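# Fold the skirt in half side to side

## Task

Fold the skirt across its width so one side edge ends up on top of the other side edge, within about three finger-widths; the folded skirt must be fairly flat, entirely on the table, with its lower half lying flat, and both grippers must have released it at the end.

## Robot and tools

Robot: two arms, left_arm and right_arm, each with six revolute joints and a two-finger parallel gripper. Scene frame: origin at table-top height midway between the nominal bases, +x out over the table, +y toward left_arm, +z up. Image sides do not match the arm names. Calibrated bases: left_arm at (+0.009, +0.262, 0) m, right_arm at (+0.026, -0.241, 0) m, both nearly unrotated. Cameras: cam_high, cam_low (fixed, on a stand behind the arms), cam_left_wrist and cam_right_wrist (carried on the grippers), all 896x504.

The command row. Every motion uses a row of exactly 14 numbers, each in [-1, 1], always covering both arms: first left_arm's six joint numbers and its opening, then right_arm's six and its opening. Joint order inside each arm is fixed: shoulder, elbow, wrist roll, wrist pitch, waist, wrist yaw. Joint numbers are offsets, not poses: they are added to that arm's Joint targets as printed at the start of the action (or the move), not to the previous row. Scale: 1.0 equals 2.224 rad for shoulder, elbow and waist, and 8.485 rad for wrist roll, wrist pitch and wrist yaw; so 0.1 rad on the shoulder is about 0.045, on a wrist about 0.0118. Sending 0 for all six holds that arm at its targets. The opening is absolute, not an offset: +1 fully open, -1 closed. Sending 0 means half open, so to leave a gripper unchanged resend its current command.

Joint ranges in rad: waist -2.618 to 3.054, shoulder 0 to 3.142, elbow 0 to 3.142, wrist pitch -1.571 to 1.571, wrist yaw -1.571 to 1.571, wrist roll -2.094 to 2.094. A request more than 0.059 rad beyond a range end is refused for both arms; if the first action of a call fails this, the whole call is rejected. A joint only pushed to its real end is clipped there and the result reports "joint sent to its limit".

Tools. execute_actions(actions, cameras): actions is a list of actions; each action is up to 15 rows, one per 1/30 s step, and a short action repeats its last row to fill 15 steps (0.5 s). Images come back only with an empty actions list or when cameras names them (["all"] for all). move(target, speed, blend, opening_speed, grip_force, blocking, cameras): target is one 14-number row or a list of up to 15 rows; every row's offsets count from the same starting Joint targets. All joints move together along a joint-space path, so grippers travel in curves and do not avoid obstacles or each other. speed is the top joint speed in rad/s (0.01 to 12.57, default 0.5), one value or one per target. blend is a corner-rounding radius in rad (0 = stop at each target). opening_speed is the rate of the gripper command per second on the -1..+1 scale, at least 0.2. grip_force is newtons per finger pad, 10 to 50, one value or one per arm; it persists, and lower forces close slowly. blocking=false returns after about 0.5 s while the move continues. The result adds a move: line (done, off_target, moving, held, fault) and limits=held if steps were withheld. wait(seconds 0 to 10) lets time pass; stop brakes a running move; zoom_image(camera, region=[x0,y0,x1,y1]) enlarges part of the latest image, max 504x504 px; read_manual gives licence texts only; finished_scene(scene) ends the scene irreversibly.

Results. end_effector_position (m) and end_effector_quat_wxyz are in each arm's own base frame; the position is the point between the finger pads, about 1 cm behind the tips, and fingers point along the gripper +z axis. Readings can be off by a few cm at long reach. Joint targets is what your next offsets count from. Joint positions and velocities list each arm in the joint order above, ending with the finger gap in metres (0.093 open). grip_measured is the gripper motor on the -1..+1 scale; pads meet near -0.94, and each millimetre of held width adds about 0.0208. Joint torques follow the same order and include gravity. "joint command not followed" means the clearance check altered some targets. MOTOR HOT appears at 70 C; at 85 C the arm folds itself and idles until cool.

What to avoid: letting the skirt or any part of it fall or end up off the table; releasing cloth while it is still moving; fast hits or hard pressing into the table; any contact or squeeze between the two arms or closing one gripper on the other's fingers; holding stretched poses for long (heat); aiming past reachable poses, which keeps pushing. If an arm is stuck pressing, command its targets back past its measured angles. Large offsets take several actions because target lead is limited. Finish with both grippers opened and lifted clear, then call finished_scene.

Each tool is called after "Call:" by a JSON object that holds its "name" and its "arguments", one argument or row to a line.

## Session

Call:
{"name": "execute_actions", "arguments": {
  "actions": []
}}

Scene clock: 0.00 s.
left_arm: end_effector_position=(+0.3864, +0.0076, +0.0920) grip_measured=+1.000 end_effector_quat_wxyz=(+0.573, -0.003, +0.819, +0.018) | right_arm: end_effector_position=(+0.3730, -0.0592, +0.0812) grip_measured=+1.000 end_effector_quat_wxyz=(+0.565, +0.141, +0.805, -0.114)
Joint names: [shoulder, elbow, wrist roll, wrist pitch, waist, wrist yaw]
Joint positions: left_arm=[1.525 0.355 0.019 0.82 0.009 -0.024 0.093] | right_arm=[1.578 0.328 0.102 0.886 -0.006 0.345 0.093]
Joint velocities: within noise
Joint torques (N m): no reading
Heat: left arm: 35 °C; right arm: 32 °C.
Joint targets: left_arm=[1.514 0.368 0.012 0.820 0.010 -0.031] | right_arm=[1.567 0.340 0.096 0.889 -0.006 0.351]
Tool commands: left_gripper/opening=+1.0 right_gripper/opening=+1.0

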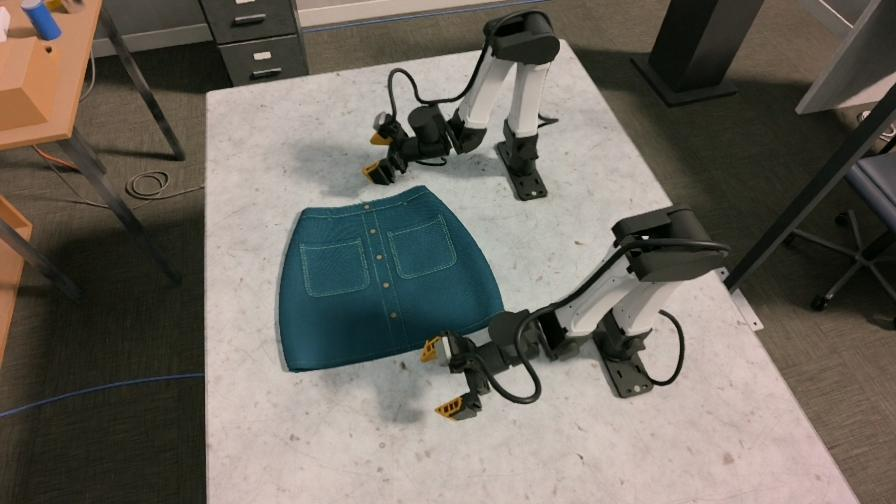

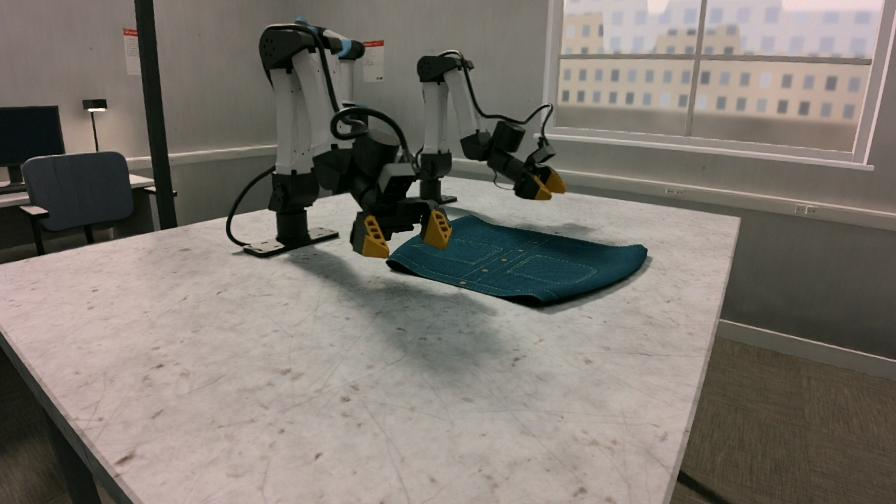

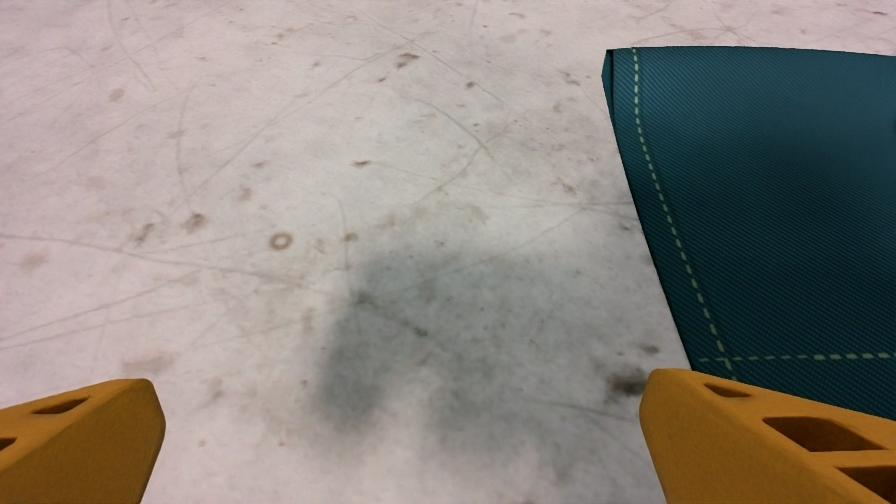

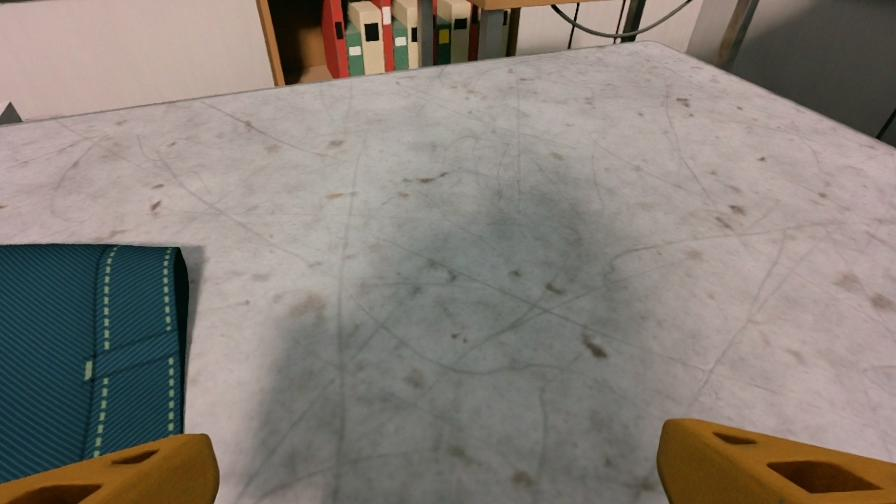

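Call:
{"name": "move", "arguments": {
  "target": [
    [-0.0962, 0.3291, -0.1193, -0.1674, -0.1844, 0.0037, 0, -0.1201, 0.3417, -0.1174, -0.1755, 0.0297, -0.0296, 0],
    [0.0387, 0.3246, -0.243, -0.2222, -0.3341, 0.0037, 0, -0.0166, 0.308, -0.2302, -0.2303, 0.0589, -0.0414, 0]
  ],
  "speed": 1.2,
  "blend": 0.2,
  "cameras": ["all"]
}}

Scene clock: 66.70 s.
left_arm: end_effector_position=(+0.1963, -0.1766, +0.0618) grip_measured=+0.002 end_effector_quat_wxyz=(+0.002, -0.603, +0.798, +0.007) | right_arm: end_effector_position=(+0.2604, +0.0258, +0.0744) grip_measured=+0.001 end_effector_quat_wxyz=(-0.006, +0.828, -0.561, +0.021)
Joint names: [shoulder, elbow, wrist roll, wrist pitch, waist, wrist yaw]
Joint positions: left_arm=[1.594 1.059 -2.031 -1.05 -0.736 -0.006 0.045] | right_arm=[1.523 1.04 -1.84 -1.048 0.111 0.018 0.045]
Joint torques (N m): left_arm=[-3.99 8.59 -0.14 0.18 0.2 -0.04] | right_arm=[-4.12 3.77 -0.03 0.13 0.49 -0.26]
Heat: left arm: 40 °C; right arm: 39 °C.
Joint targets: left_arm=[1.600 1.090 -2.049 -1.065 -0.733 0.001] | right_arm=[1.530 1.025 -1.857 -1.065 0.125 -0.001]
move: done

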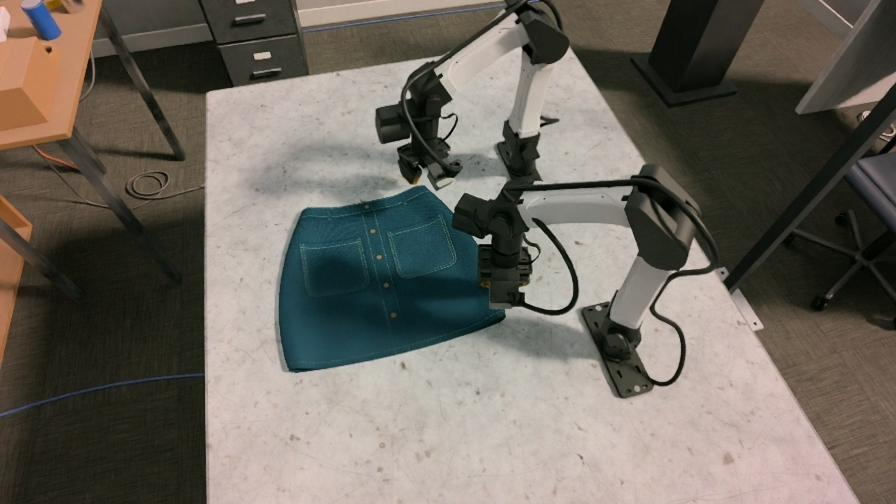

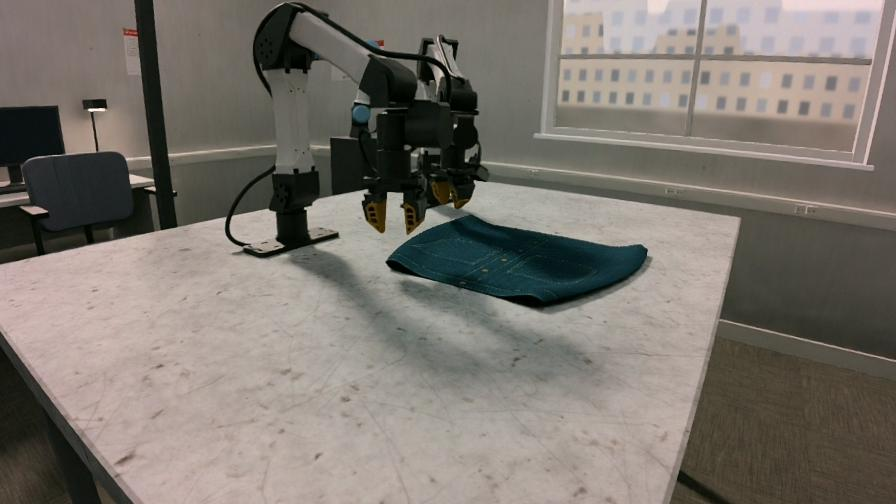

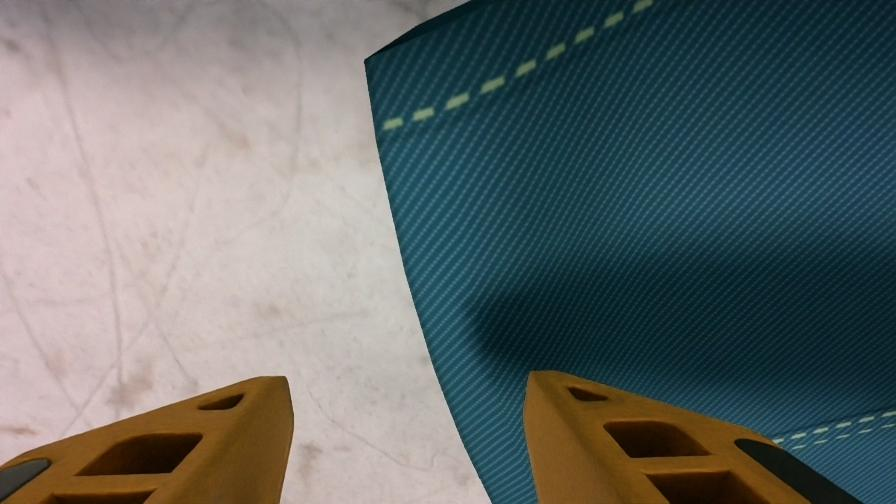

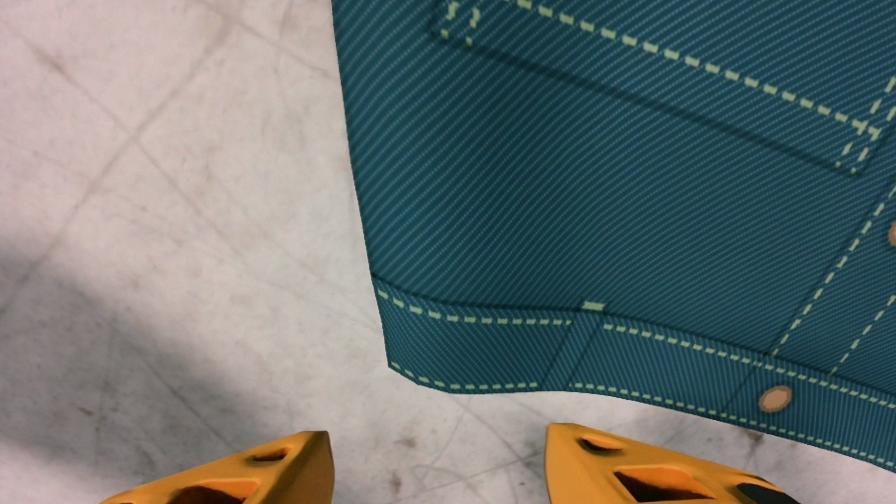

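Call:
{"name": "move", "arguments": {
  "target": [-0.0022, -0.0976, -0.0025, 0.027, 0.0661, 0, 0, 0.0315, -0.0683, -0.0046, 0.0268, -0.0202, 0, 0],
  "speed": 0.5,
  "cameras": ["cam_low", "cam_left_wrist", "cam_right_wrist"]
}}

Scene clock: 99.17 s.
left_arm: end_effector_position=(+0.2082, -0.1366, +0.0206) grip_measured=+0.002 end_effector_quat_wxyz=(+0.002, -0.670, +0.742, +0.004) | right_arm: end_effector_position=(+0.2496, +0.0206, +0.0209) grip_measured=+0.001 end_effector_quat_wxyz=(+0.008, +0.834, -0.551, +0.004)
Joint names: [shoulder, elbow, wrist roll, wrist pitch, waist, wrist yaw]
Joint positions: left_arm=[1.594 0.883 -2.054 -0.867 -0.584 -0.006 0.045] | right_arm=[1.595 0.885 -1.88 -0.864 0.094 0.017 0.045]
Joint torques (N m): left_arm=[-4.05 4.21 -0.13 0.66 0.96 -0.04] | right_arm=[-4.36 3.33 -0.04 0.47 -0.65 -0.26]
Heat: left arm: 40 °C; right arm: 36 °C.
Joint targets: left_arm=[1.595 0.873 -2.071 -0.836 -0.586 0.001] | right_arm=[1.600 0.873 -1.896 -0.838 0.080 -0.001]
move: done
Images, in order (width x height): cam_low 896x504, cam_left_wrist 896x504, cam_right_wrist 896x504.

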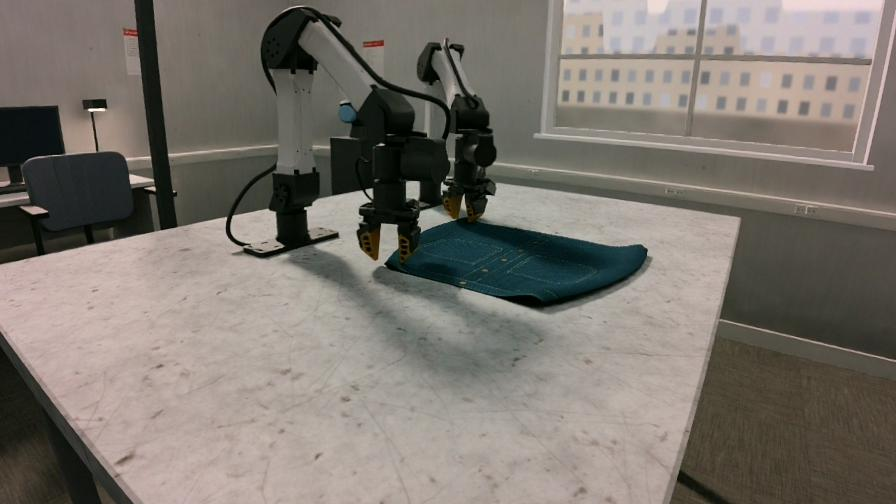

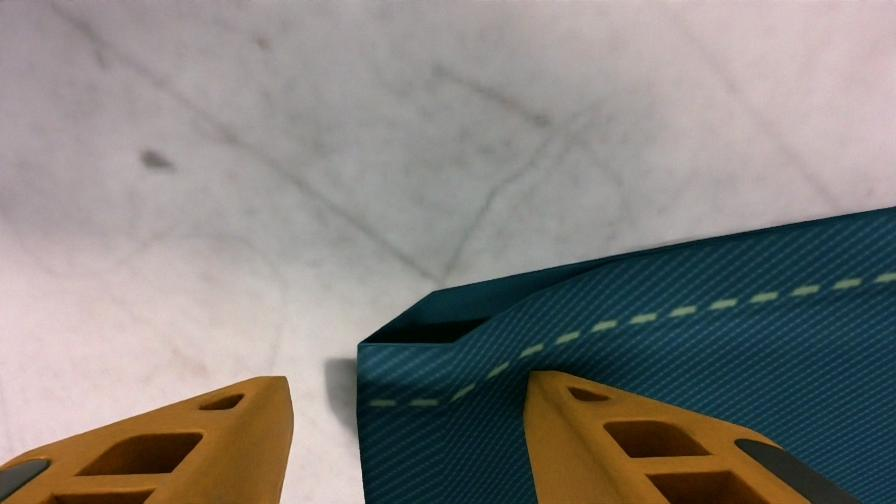

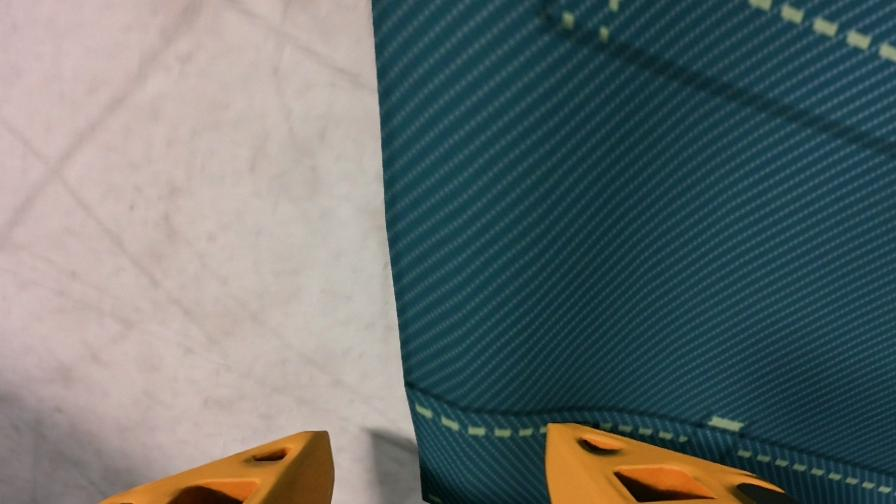

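Call:
{"name": "move", "arguments": {
  "target": [0.0103, -0.0135, 0, 0.007, -0.0207, 0, 0, 0.0108, -0.013, 0, 0.0066, 0, 0, 0],
  "speed": 0.2,
  "cameras": ["cam_left_wrist", "cam_right_wrist"]
}}

Scene clock: 118.27 s.
left_arm: end_effector_position=(+0.2075, -0.1400, +0.0165) grip_measured=+0.002 end_effector_quat_wxyz=(+0.014, -0.666, +0.746, +0.002) | right_arm: end_effector_position=(+0.2498, +0.0207, +0.0136) grip_measured=+0.001 end_effector_quat_wxyz=(+0.007, +0.834, -0.551, +0.004)
Joint names: [shoulder, elbow, wrist roll, wrist pitch, waist, wrist yaw]
Joint positions: left_arm=[1.597 0.867 -2.069 -0.838 -0.612 -0.027 0.045] | right_arm=[1.609 0.866 -1.88 -0.831 0.094 0.017 0.045]
Joint torques (N m): left_arm=[-2.45 2.84 -0.08 1 -0.81 0.03] | right_arm=[-3.47 2.58 -0.04 0.71 -0.64 -0.22]
Heat: left arm: 40 °C; right arm: 36 °C.
Joint targets: left_arm=[1.618 0.843 -2.071 -0.776 -0.632 0.001] | right_arm=[1.624 0.844 -1.896 -0.782 0.080 -0.001]
move: off_target (left_arm, right_arm); left_arm: the wrist pitch is farthest, 0.062 rad from its target; right_arm: the wrist pitch is farthest, 0.049 rad from its target
Images, in order (width x height): cam_left_wrist 896x504, cam_right_wrist 896x504.

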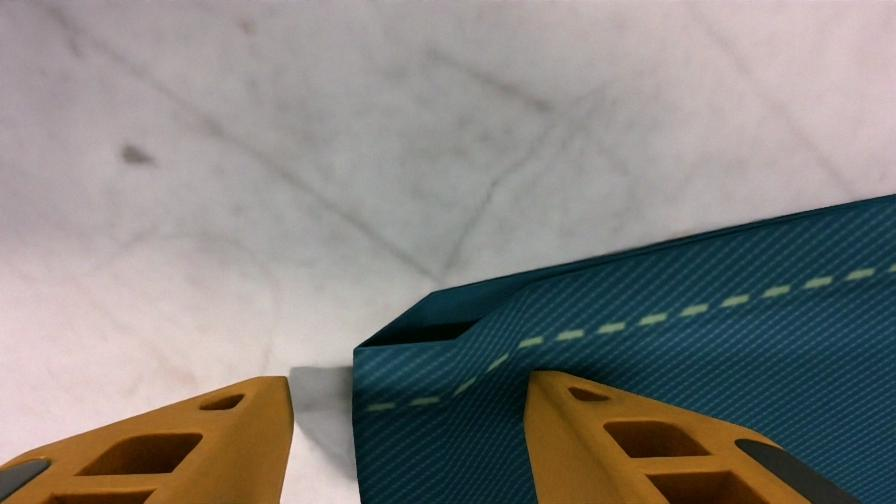

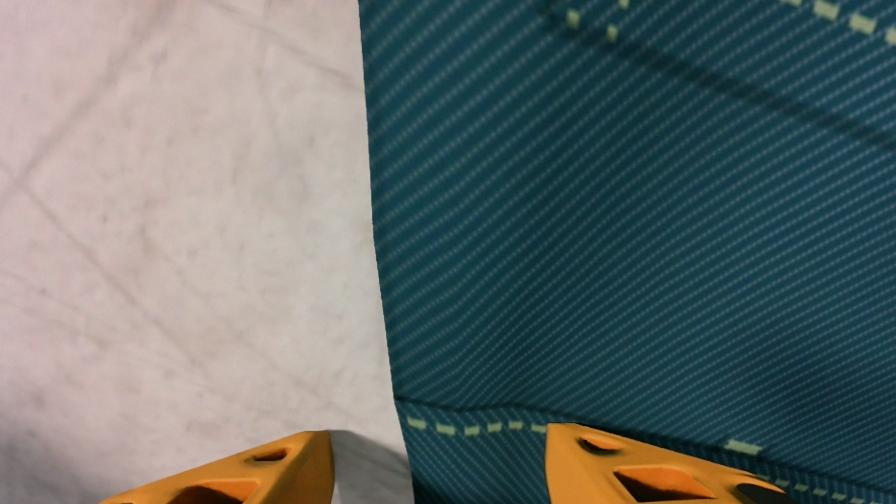

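Call:
{"name": "move", "arguments": {
  "target": [0, 0, 0, 0, 0, 0, -1, 0, 0, 0, 0, 0, 0, -1],
  "speed": 0.5,
  "opening_speed": 1.0,
  "cameras": ["cam_high", "cam_left_wrist", "cam_right_wrist"]
}}

Scene clock: 126.63 s.
left_arm: end_effector_position=(+0.2155, -0.1471, +0.0164) grip_measured=-0.984 end_effector_quat_wxyz=(+0.019, -0.664, +0.747, -0.020) | right_arm: end_effector_position=(+0.2584, +0.0225, +0.0133) grip_measured=-0.974 end_effector_quat_wxyz=(-0.007, +0.838, -0.546, +0.017)
Joint names: [shoulder, elbow, wrist roll, wrist pitch, waist, wrist yaw]
Joint positions: left_arm=[1.597 0.866 -2.069 -0.792 -0.617 -0.027 0] | right_arm=[1.609 0.865 -1.894 -0.792 0.094 0.01 0]
Joint torques (N m): left_arm=[-2.52 3.07 -0.09 0.62 -0.23 0.04] | right_arm=[-3.59 2.69 -0.02 0.38 -0.62 -0.19]
Heat: left arm: 39 °C; right arm: 36 °C.
Joint targets: left_arm=[1.618 0.843 -2.071 -0.776 -0.632 0.001] | right_arm=[1.624 0.844 -1.896 -0.782 0.080 -0.001]
move: done
Images, in order (width x height): cam_high 896x504, cam_left_wrist 896x504, cam_right_wrist 896x504.

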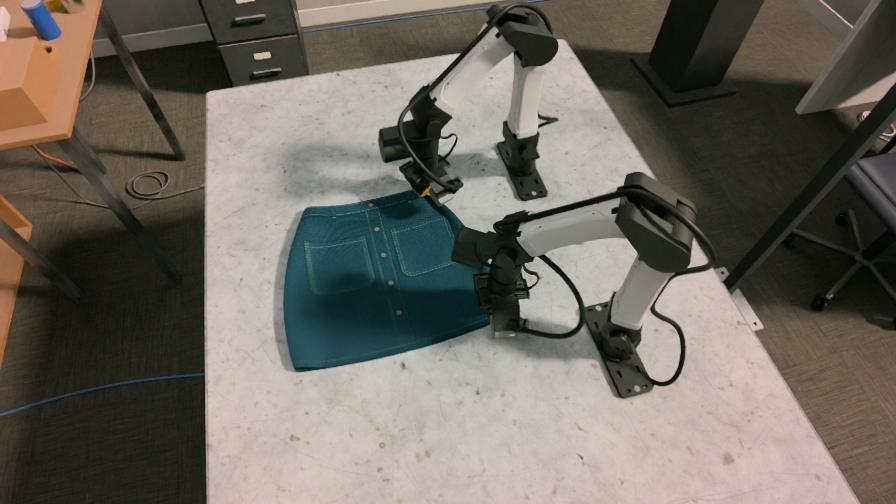

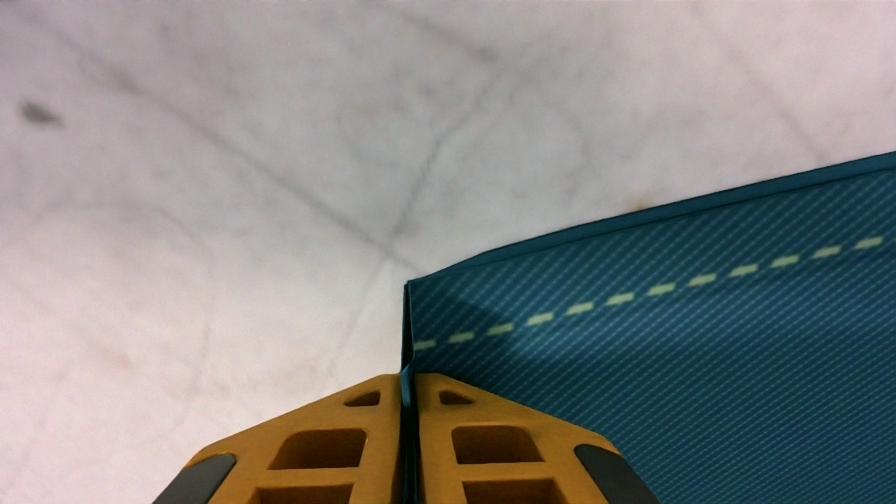

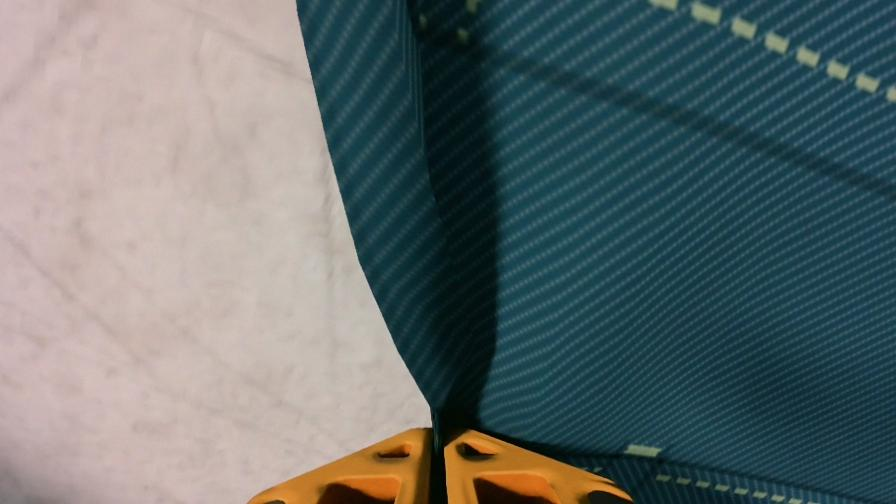

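Call:
{"name": "move", "arguments": {
  "target": [-0.0049, 0.2527, 0.009, -0.0565, 0.0719, 0, -1, -0.0054, 0.1839, 0.0128, -0.0398, 0.009, 0, -1],
  "speed": 0.35,
  "cameras": ["all"]
}}

Scene clock: 180.53 s.
left_arm: end_effector_position=(+0.2714, -0.1424, +0.1353) grip_measured=-0.984 end_effector_quat_wxyz=(-0.018, +0.690, -0.722, +0.046) | right_arm: end_effector_position=(+0.2958, +0.0291, +0.0966) grip_measured=-0.975 end_effector_quat_wxyz=(-0.022, +0.815, -0.579, +0.030)
Joint names: [shoulder, elbow, wrist roll, wrist pitch, waist, wrist yaw]
Joint positions: left_arm=[1.611 1.367 -2.011 -1.229 -0.486 -0.006 0] | right_arm=[1.609 1.213 -1.805 -1.101 0.101 0.006 0]
Joint torques (N m): left_arm=[-5.16 9.73 0.12 0.32 1.26 -0.04] | right_arm=[-5.24 8.05 0.21 0.2 0.44 -0.17]
Heat: left arm: 37 °C; right arm: 35 °C.
Joint targets: left_arm=[1.607 1.405 -1.994 -1.256 -0.472 0.001] | right_arm=[1.612 1.253 -1.787 -1.120 0.100 -0.001]
move: off_target (left_arm, right_arm); left_arm: the elbow is farthest, 0.038 rad from its target; right_arm: the elbow is farthest, 0.040 rad from its target

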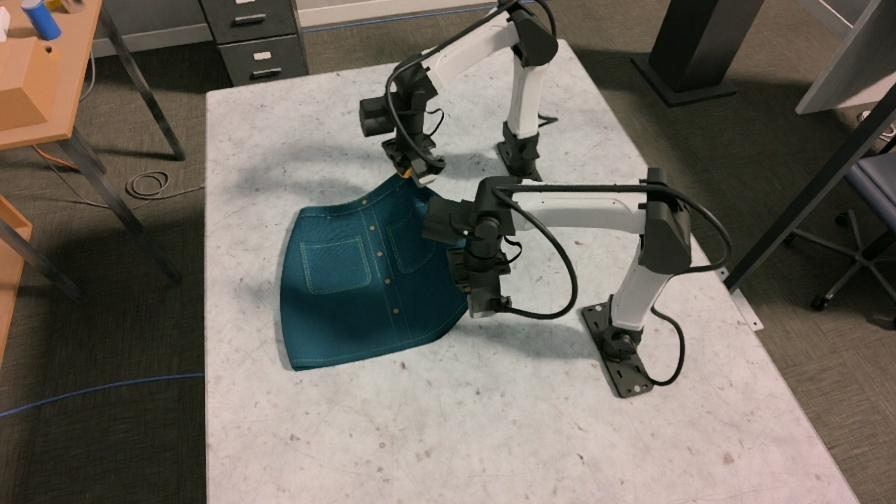

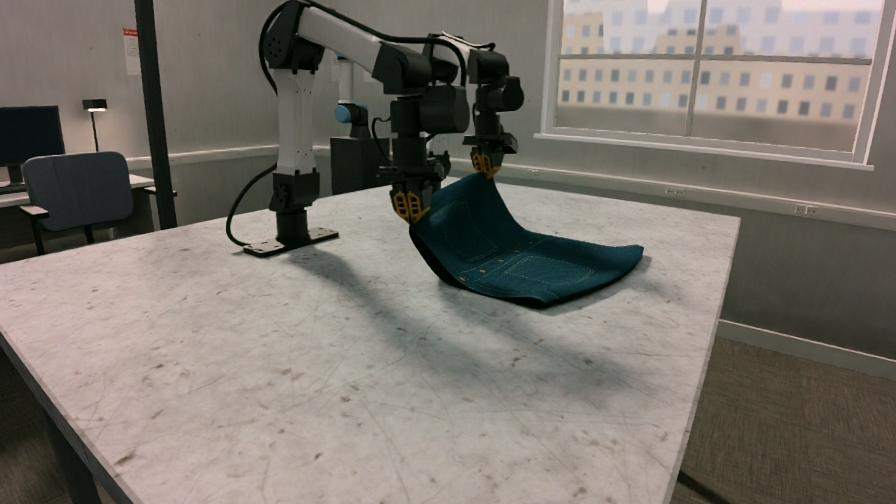

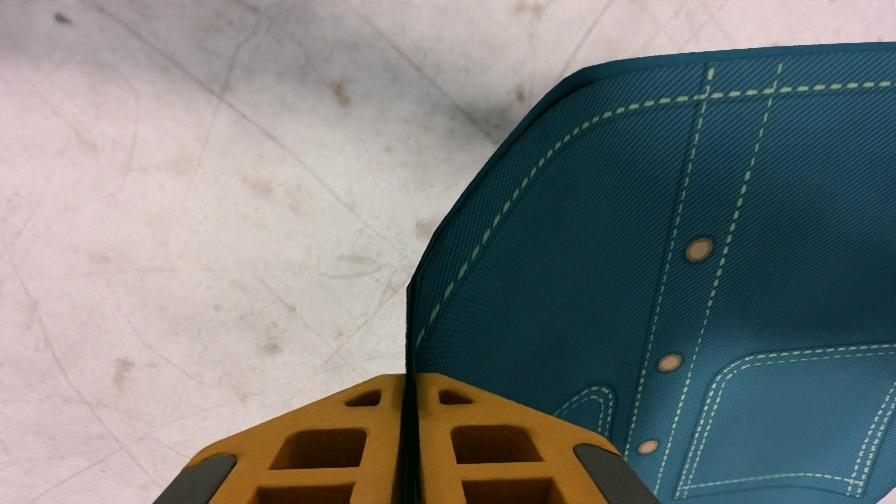

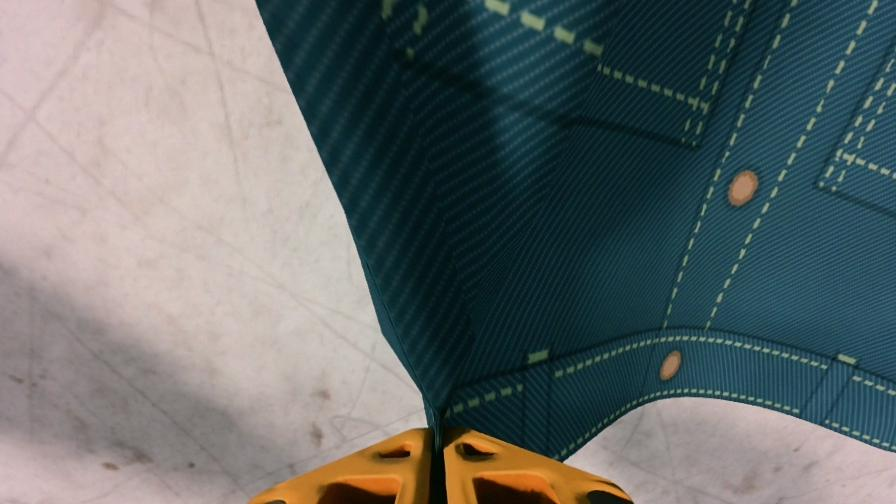

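Call:
{"name": "move", "arguments": {
  "target": [
    [0.1317, 0.2271, 0.007, 0.0037, 0.0809, 0, -1, 0.1093, 0.1812, 0.0338, 0, 0.0045, 0, -1],
    [0.281, 0.3282, 0.0046, 0.042, 0.1259, 0, -1, 0.2293, 0.2738, 0.0651, 0.0242, 0.0067, 0, -1],
    [0.3656, 0.2608, 0.0022, 0.0885, 0.1394, 0, -1, 0.2914, 0.2347, 0.0778, 0.053, 0.0076, 0, -1]
  ],
  "speed": 0.35,
  "blend": 0.1,
  "cameras": ["all"]
}}

Scene clock: 193.23 s.
left_arm: end_effector_position=(+0.5915, -0.1068, +0.0478) grip_measured=-0.985 end_effector_quat_wxyz=(-0.142, +0.745, -0.598, +0.258) | right_arm: end_effector_position=(+0.5249, +0.0606, +0.0459) grip_measured=-0.975 end_effector_quat_wxyz=(+0.176, -0.577, +0.790, -0.105)
Joint names: [shoulder, elbow, wrist roll, wrist pitch, waist, wrist yaw]
Joint positions: left_arm=[2.407 1.998 -1.968 -0.564 -0.179 -0.003 0] | right_arm=[2.242 1.793 -1.145 -0.708 0.118 0.01 0]
Joint torques (N m): left_arm=[-10.19 5.64 -0.12 2.21 1.48 -0.06] | right_arm=[-9.55 4.21 0.23 1.45 0.51 -0.16]
Heat: left arm: 40 °C; right arm: 38 °C.
Joint targets: left_arm=[2.421 1.985 -1.976 -0.505 -0.162 0.001] | right_arm=[2.260 1.775 -1.127 -0.670 0.117 -0.001]
move: off_target (left_arm, right_arm); left_arm: the wrist pitch is farthest, 0.059 rad from its target; right_arm: the wrist pitch is farthest, 0.037 rad from its target

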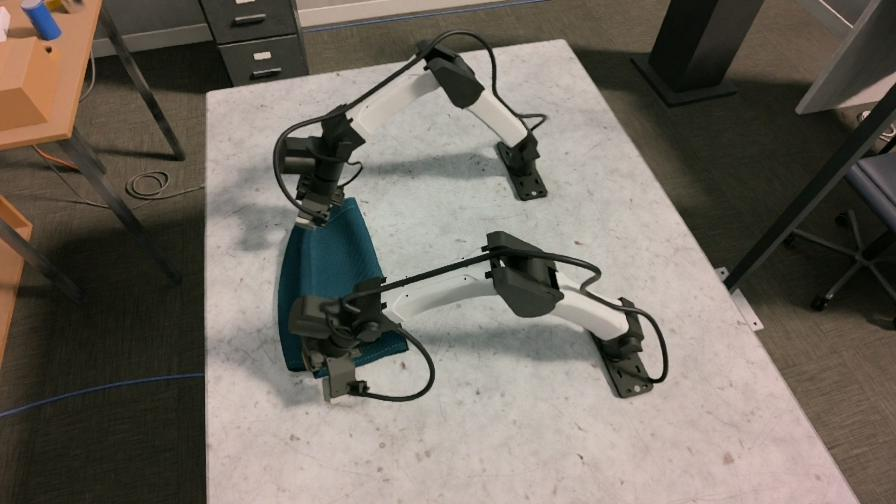

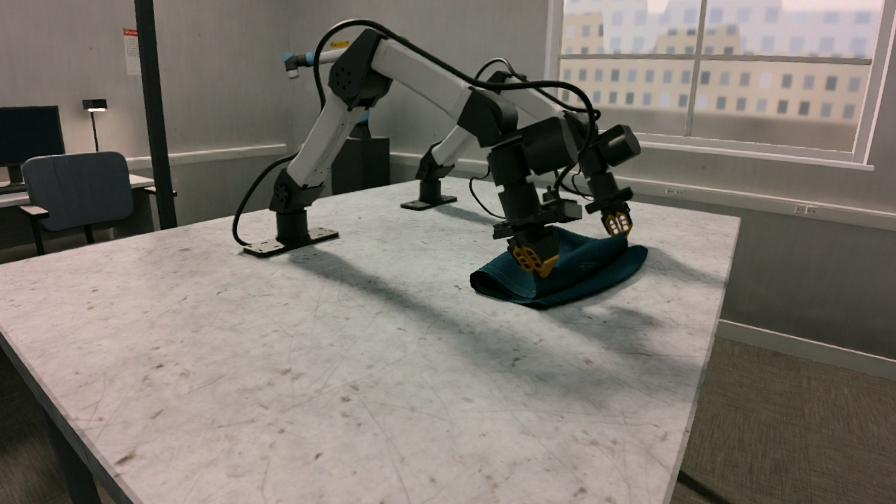

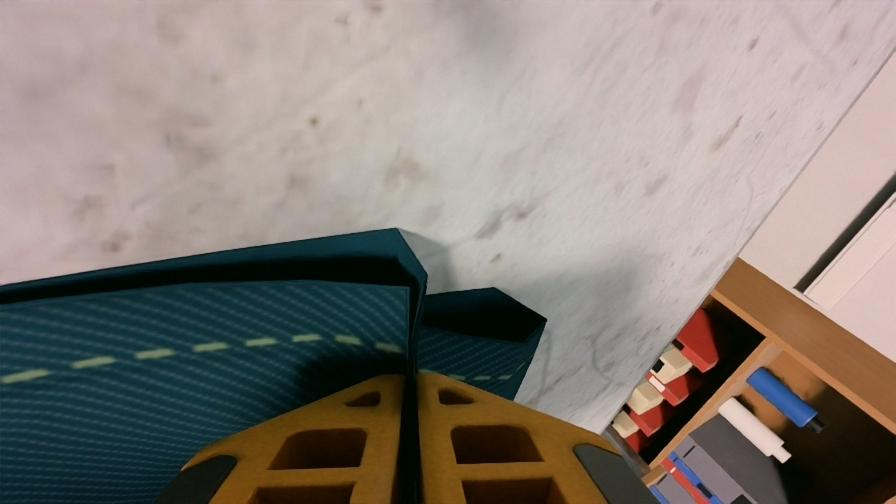

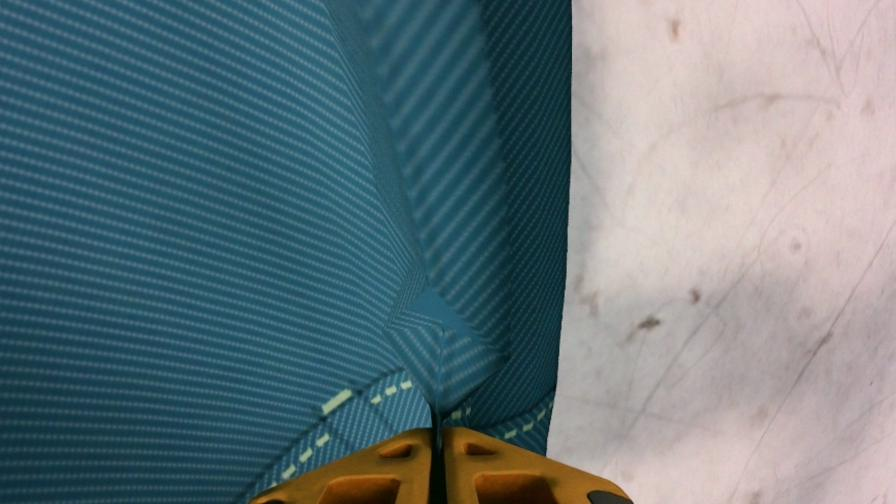

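Call:
{"name": "move", "arguments": {
  "target": [0.1061, 0.1839, -0.0042, 0.0035, -0.027, 0, -1, 0.0558, 0.1147, -0.0112, -0.0082, -0.0333, 0, -1],
  "speed": 0.25,
  "cameras": ["all"]
}}

Scene clock: 257.53 s.
left_arm: end_effector_position=(+0.6536, -0.1389, +0.0532) grip_measured=-0.985 end_effector_quat_wxyz=(-0.165, +0.727, -0.580, +0.328) | right_arm: end_effector_position=(+0.5695, +0.0307, +0.0490) grip_measured=-0.975 end_effector_quat_wxyz=(+0.197, -0.576, +0.782, -0.135)
Joint names: [shoulder, elbow, wrist roll, wrist pitch, waist, wrist yaw]
Joint positions: left_arm=[2.634 2.348 -2.003 -0.533 -0.21 -0.003 0] | right_arm=[2.363 1.983 -1.216 -0.708 0.057 0.01 0]
Joint torques (N m): left_arm=[-10.73 11.69 -0.11 2.47 -0.05 -0.07] | right_arm=[-10.25 9.42 0.01 0.91 -0.68 -0.16]
Heat: left arm: 61 °C; right arm: 40 °C.
Joint targets: left_arm=[2.657 2.394 -2.011 -0.475 -0.222 0.001] | right_arm=[2.384 2.030 -1.222 -0.739 0.043 -0.001]
move: off_target (left_arm, right_arm); left_arm: the wrist pitch is farthest, 0.058 rad from its target; right_arm: the elbow is farthest, 0.047 rad from its target

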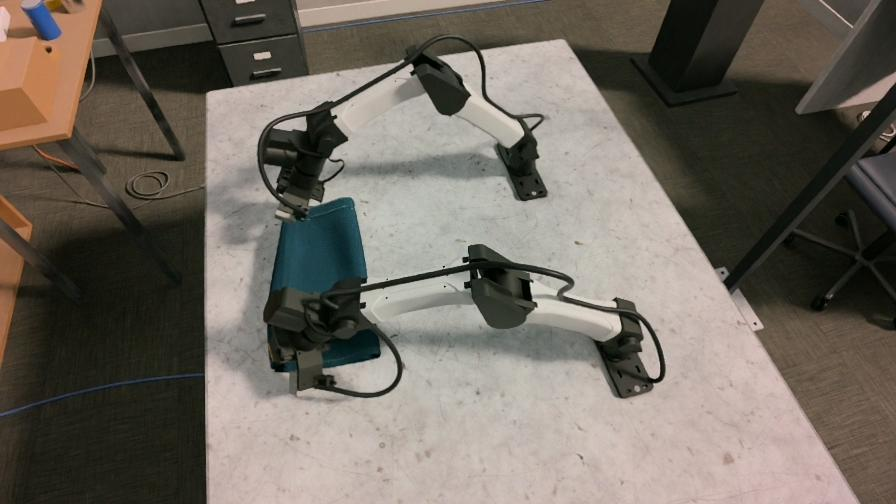

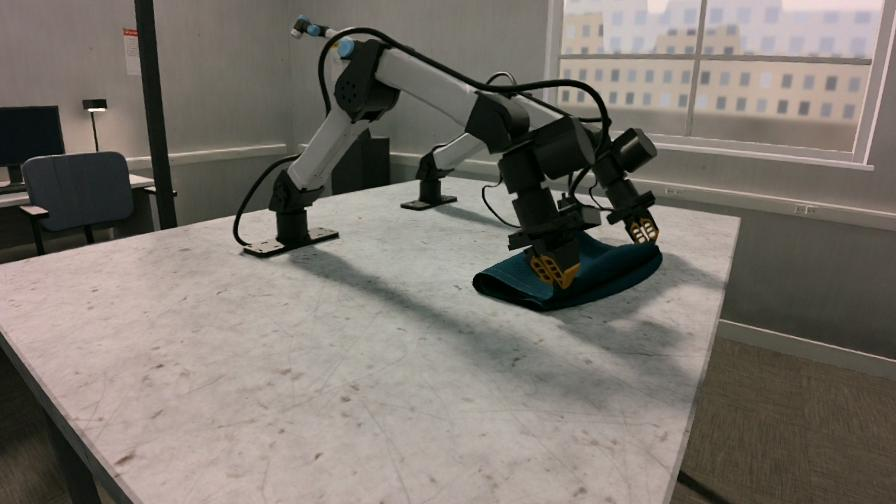

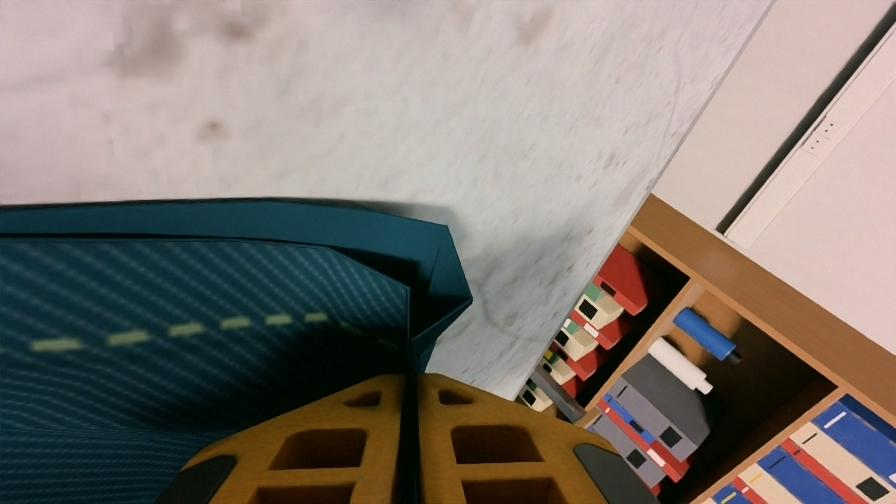

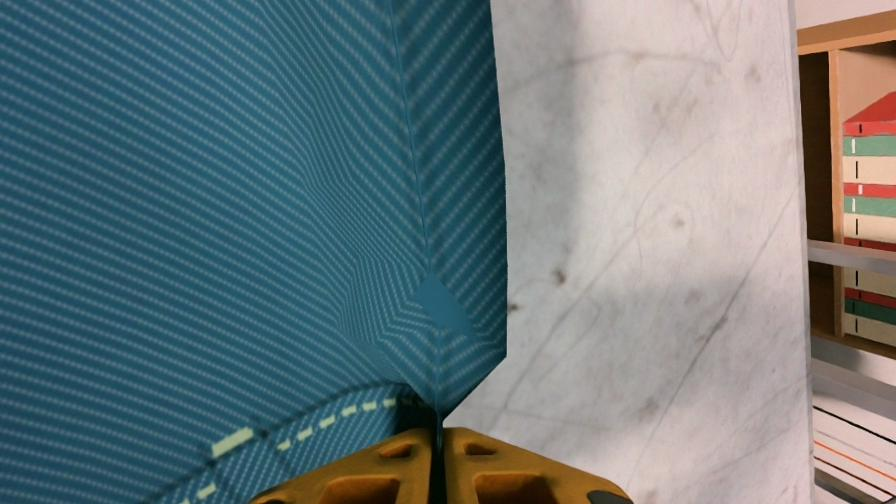

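Call:
{"name": "move", "arguments": {
  "target": [
    [-0.1987, -0.1277, 0.0031, -0.0442, -0.0171, 0, -1, -0.1187, -0.0405, -0.0115, -0.0249, 0.0031, 0, -1],
    [-0.2792, -0.1075, 0.0095, -0.0984, -0.0463, 0, -1, -0.1951, -0.0764, -0.0416, -0.0543, 0.0076, 0, -1],
    [-0.4429, -0.4065, 0.0042, -0.0949, -0.116, 0, -1, -0.3004, -0.2743, -0.0712, -0.0502, 0.0144, 0, -1],
    [-0.4694, -0.6133, -0.0011, -0.0554, -0.1542, 0, -1, -0.3323, -0.4451, -0.0832, -0.0233, 0.0189, 0, -1],
    [-0.5913, -0.7707, -0.0081, -0.0487, -0.2621, 0, -1, -0.4964, -0.625, -0.0787, -0.0196, 0.0369, 0, -1]
  ],
  "speed": [0.45, 0.45, 0.45, 0.4, 0.3],
  "blend": [0.1, 0.1, 0.1, 0.05, 0],
  "cameras": ["all"]
}}

Scene clock: 331.67 s.
left_arm: end_effector_position=(+0.1361, -0.1410, +0.0241) grip_measured=-0.985 end_effector_quat_wxyz=(+0.001, -0.593, +0.805, -0.001) | right_arm: end_effector_position=(+0.1781, +0.0242, +0.0255) grip_measured=-0.975 end_effector_quat_wxyz=(-0.001, +0.851, -0.526, -0.006)
Joint names: [shoulder, elbow, wrist roll, wrist pitch, waist, wrist yaw]
Joint positions: left_arm=[1.365 0.694 -2.075 -0.897 -0.805 -0.003 0] | right_arm=[1.303 0.655 -1.907 -0.93 0.127 -0.008 0]
Joint torques (N m): left_arm=[-4.31 3.9 -0.12 0.46 -0.03 -0.08] | right_arm=[-4.48 3.36 0.21 0.44 0.28 -0.13]
Heat: left arm: 69 °C; right arm: 51 °C. Fold the left arm in close to its base, or ease its load, before you think long.
Joint targets: left_arm=[1.341 0.680 -2.080 -0.888 -0.805 0.001] | right_arm=[1.280 0.640 -1.890 -0.906 0.125 -0.001]
MOTOR HOT: the shoulder of the left arm reports 69 °C; the controller's stop level is 85 °C. To cool a motor, set the load down, stop pushing, or move to a pose that needs little force.
move: done

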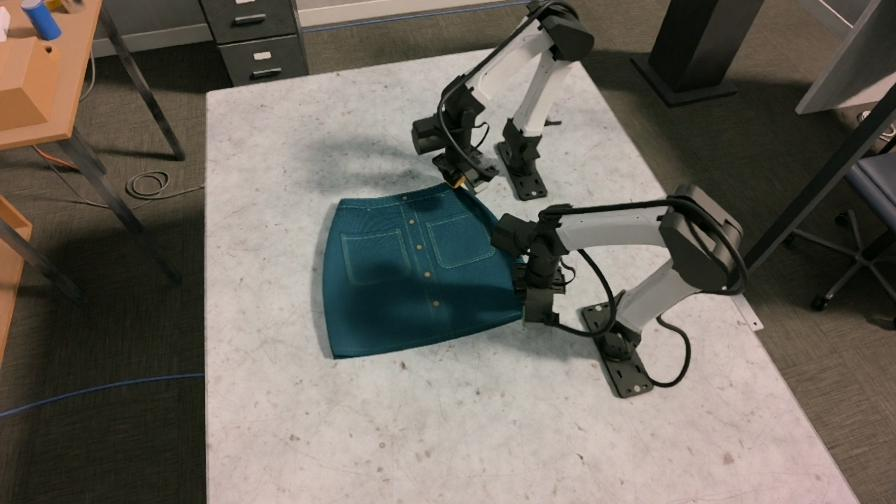

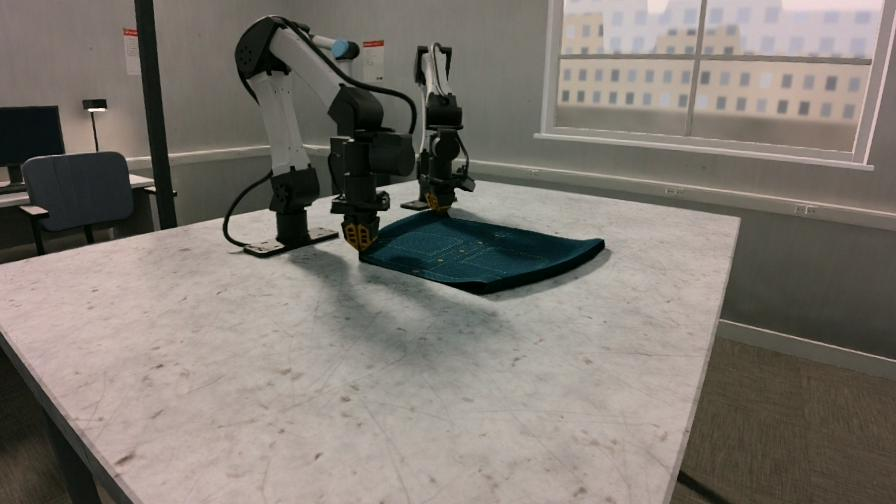

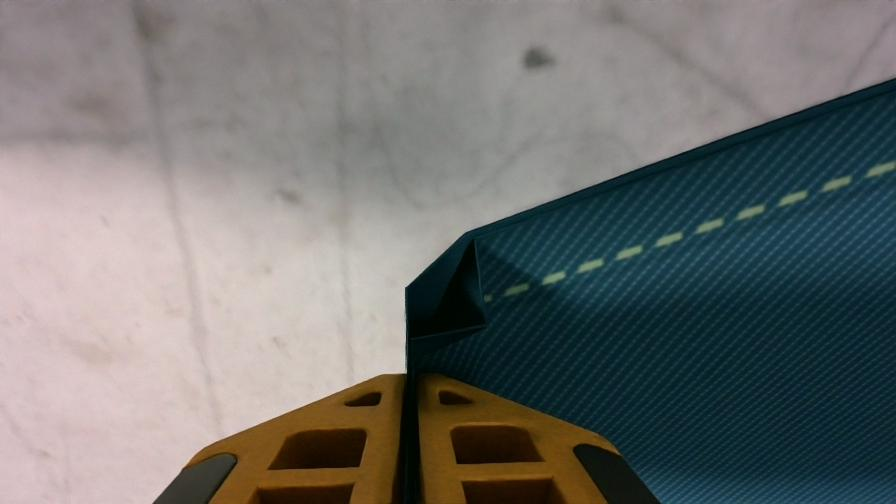

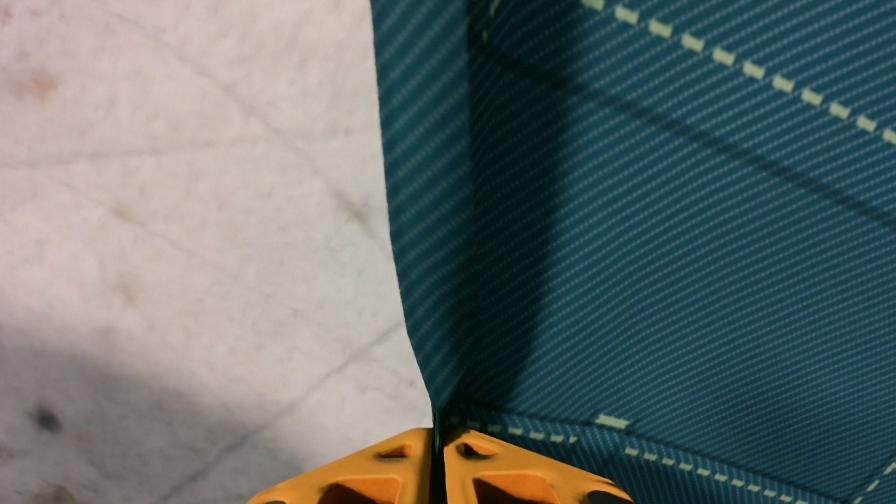

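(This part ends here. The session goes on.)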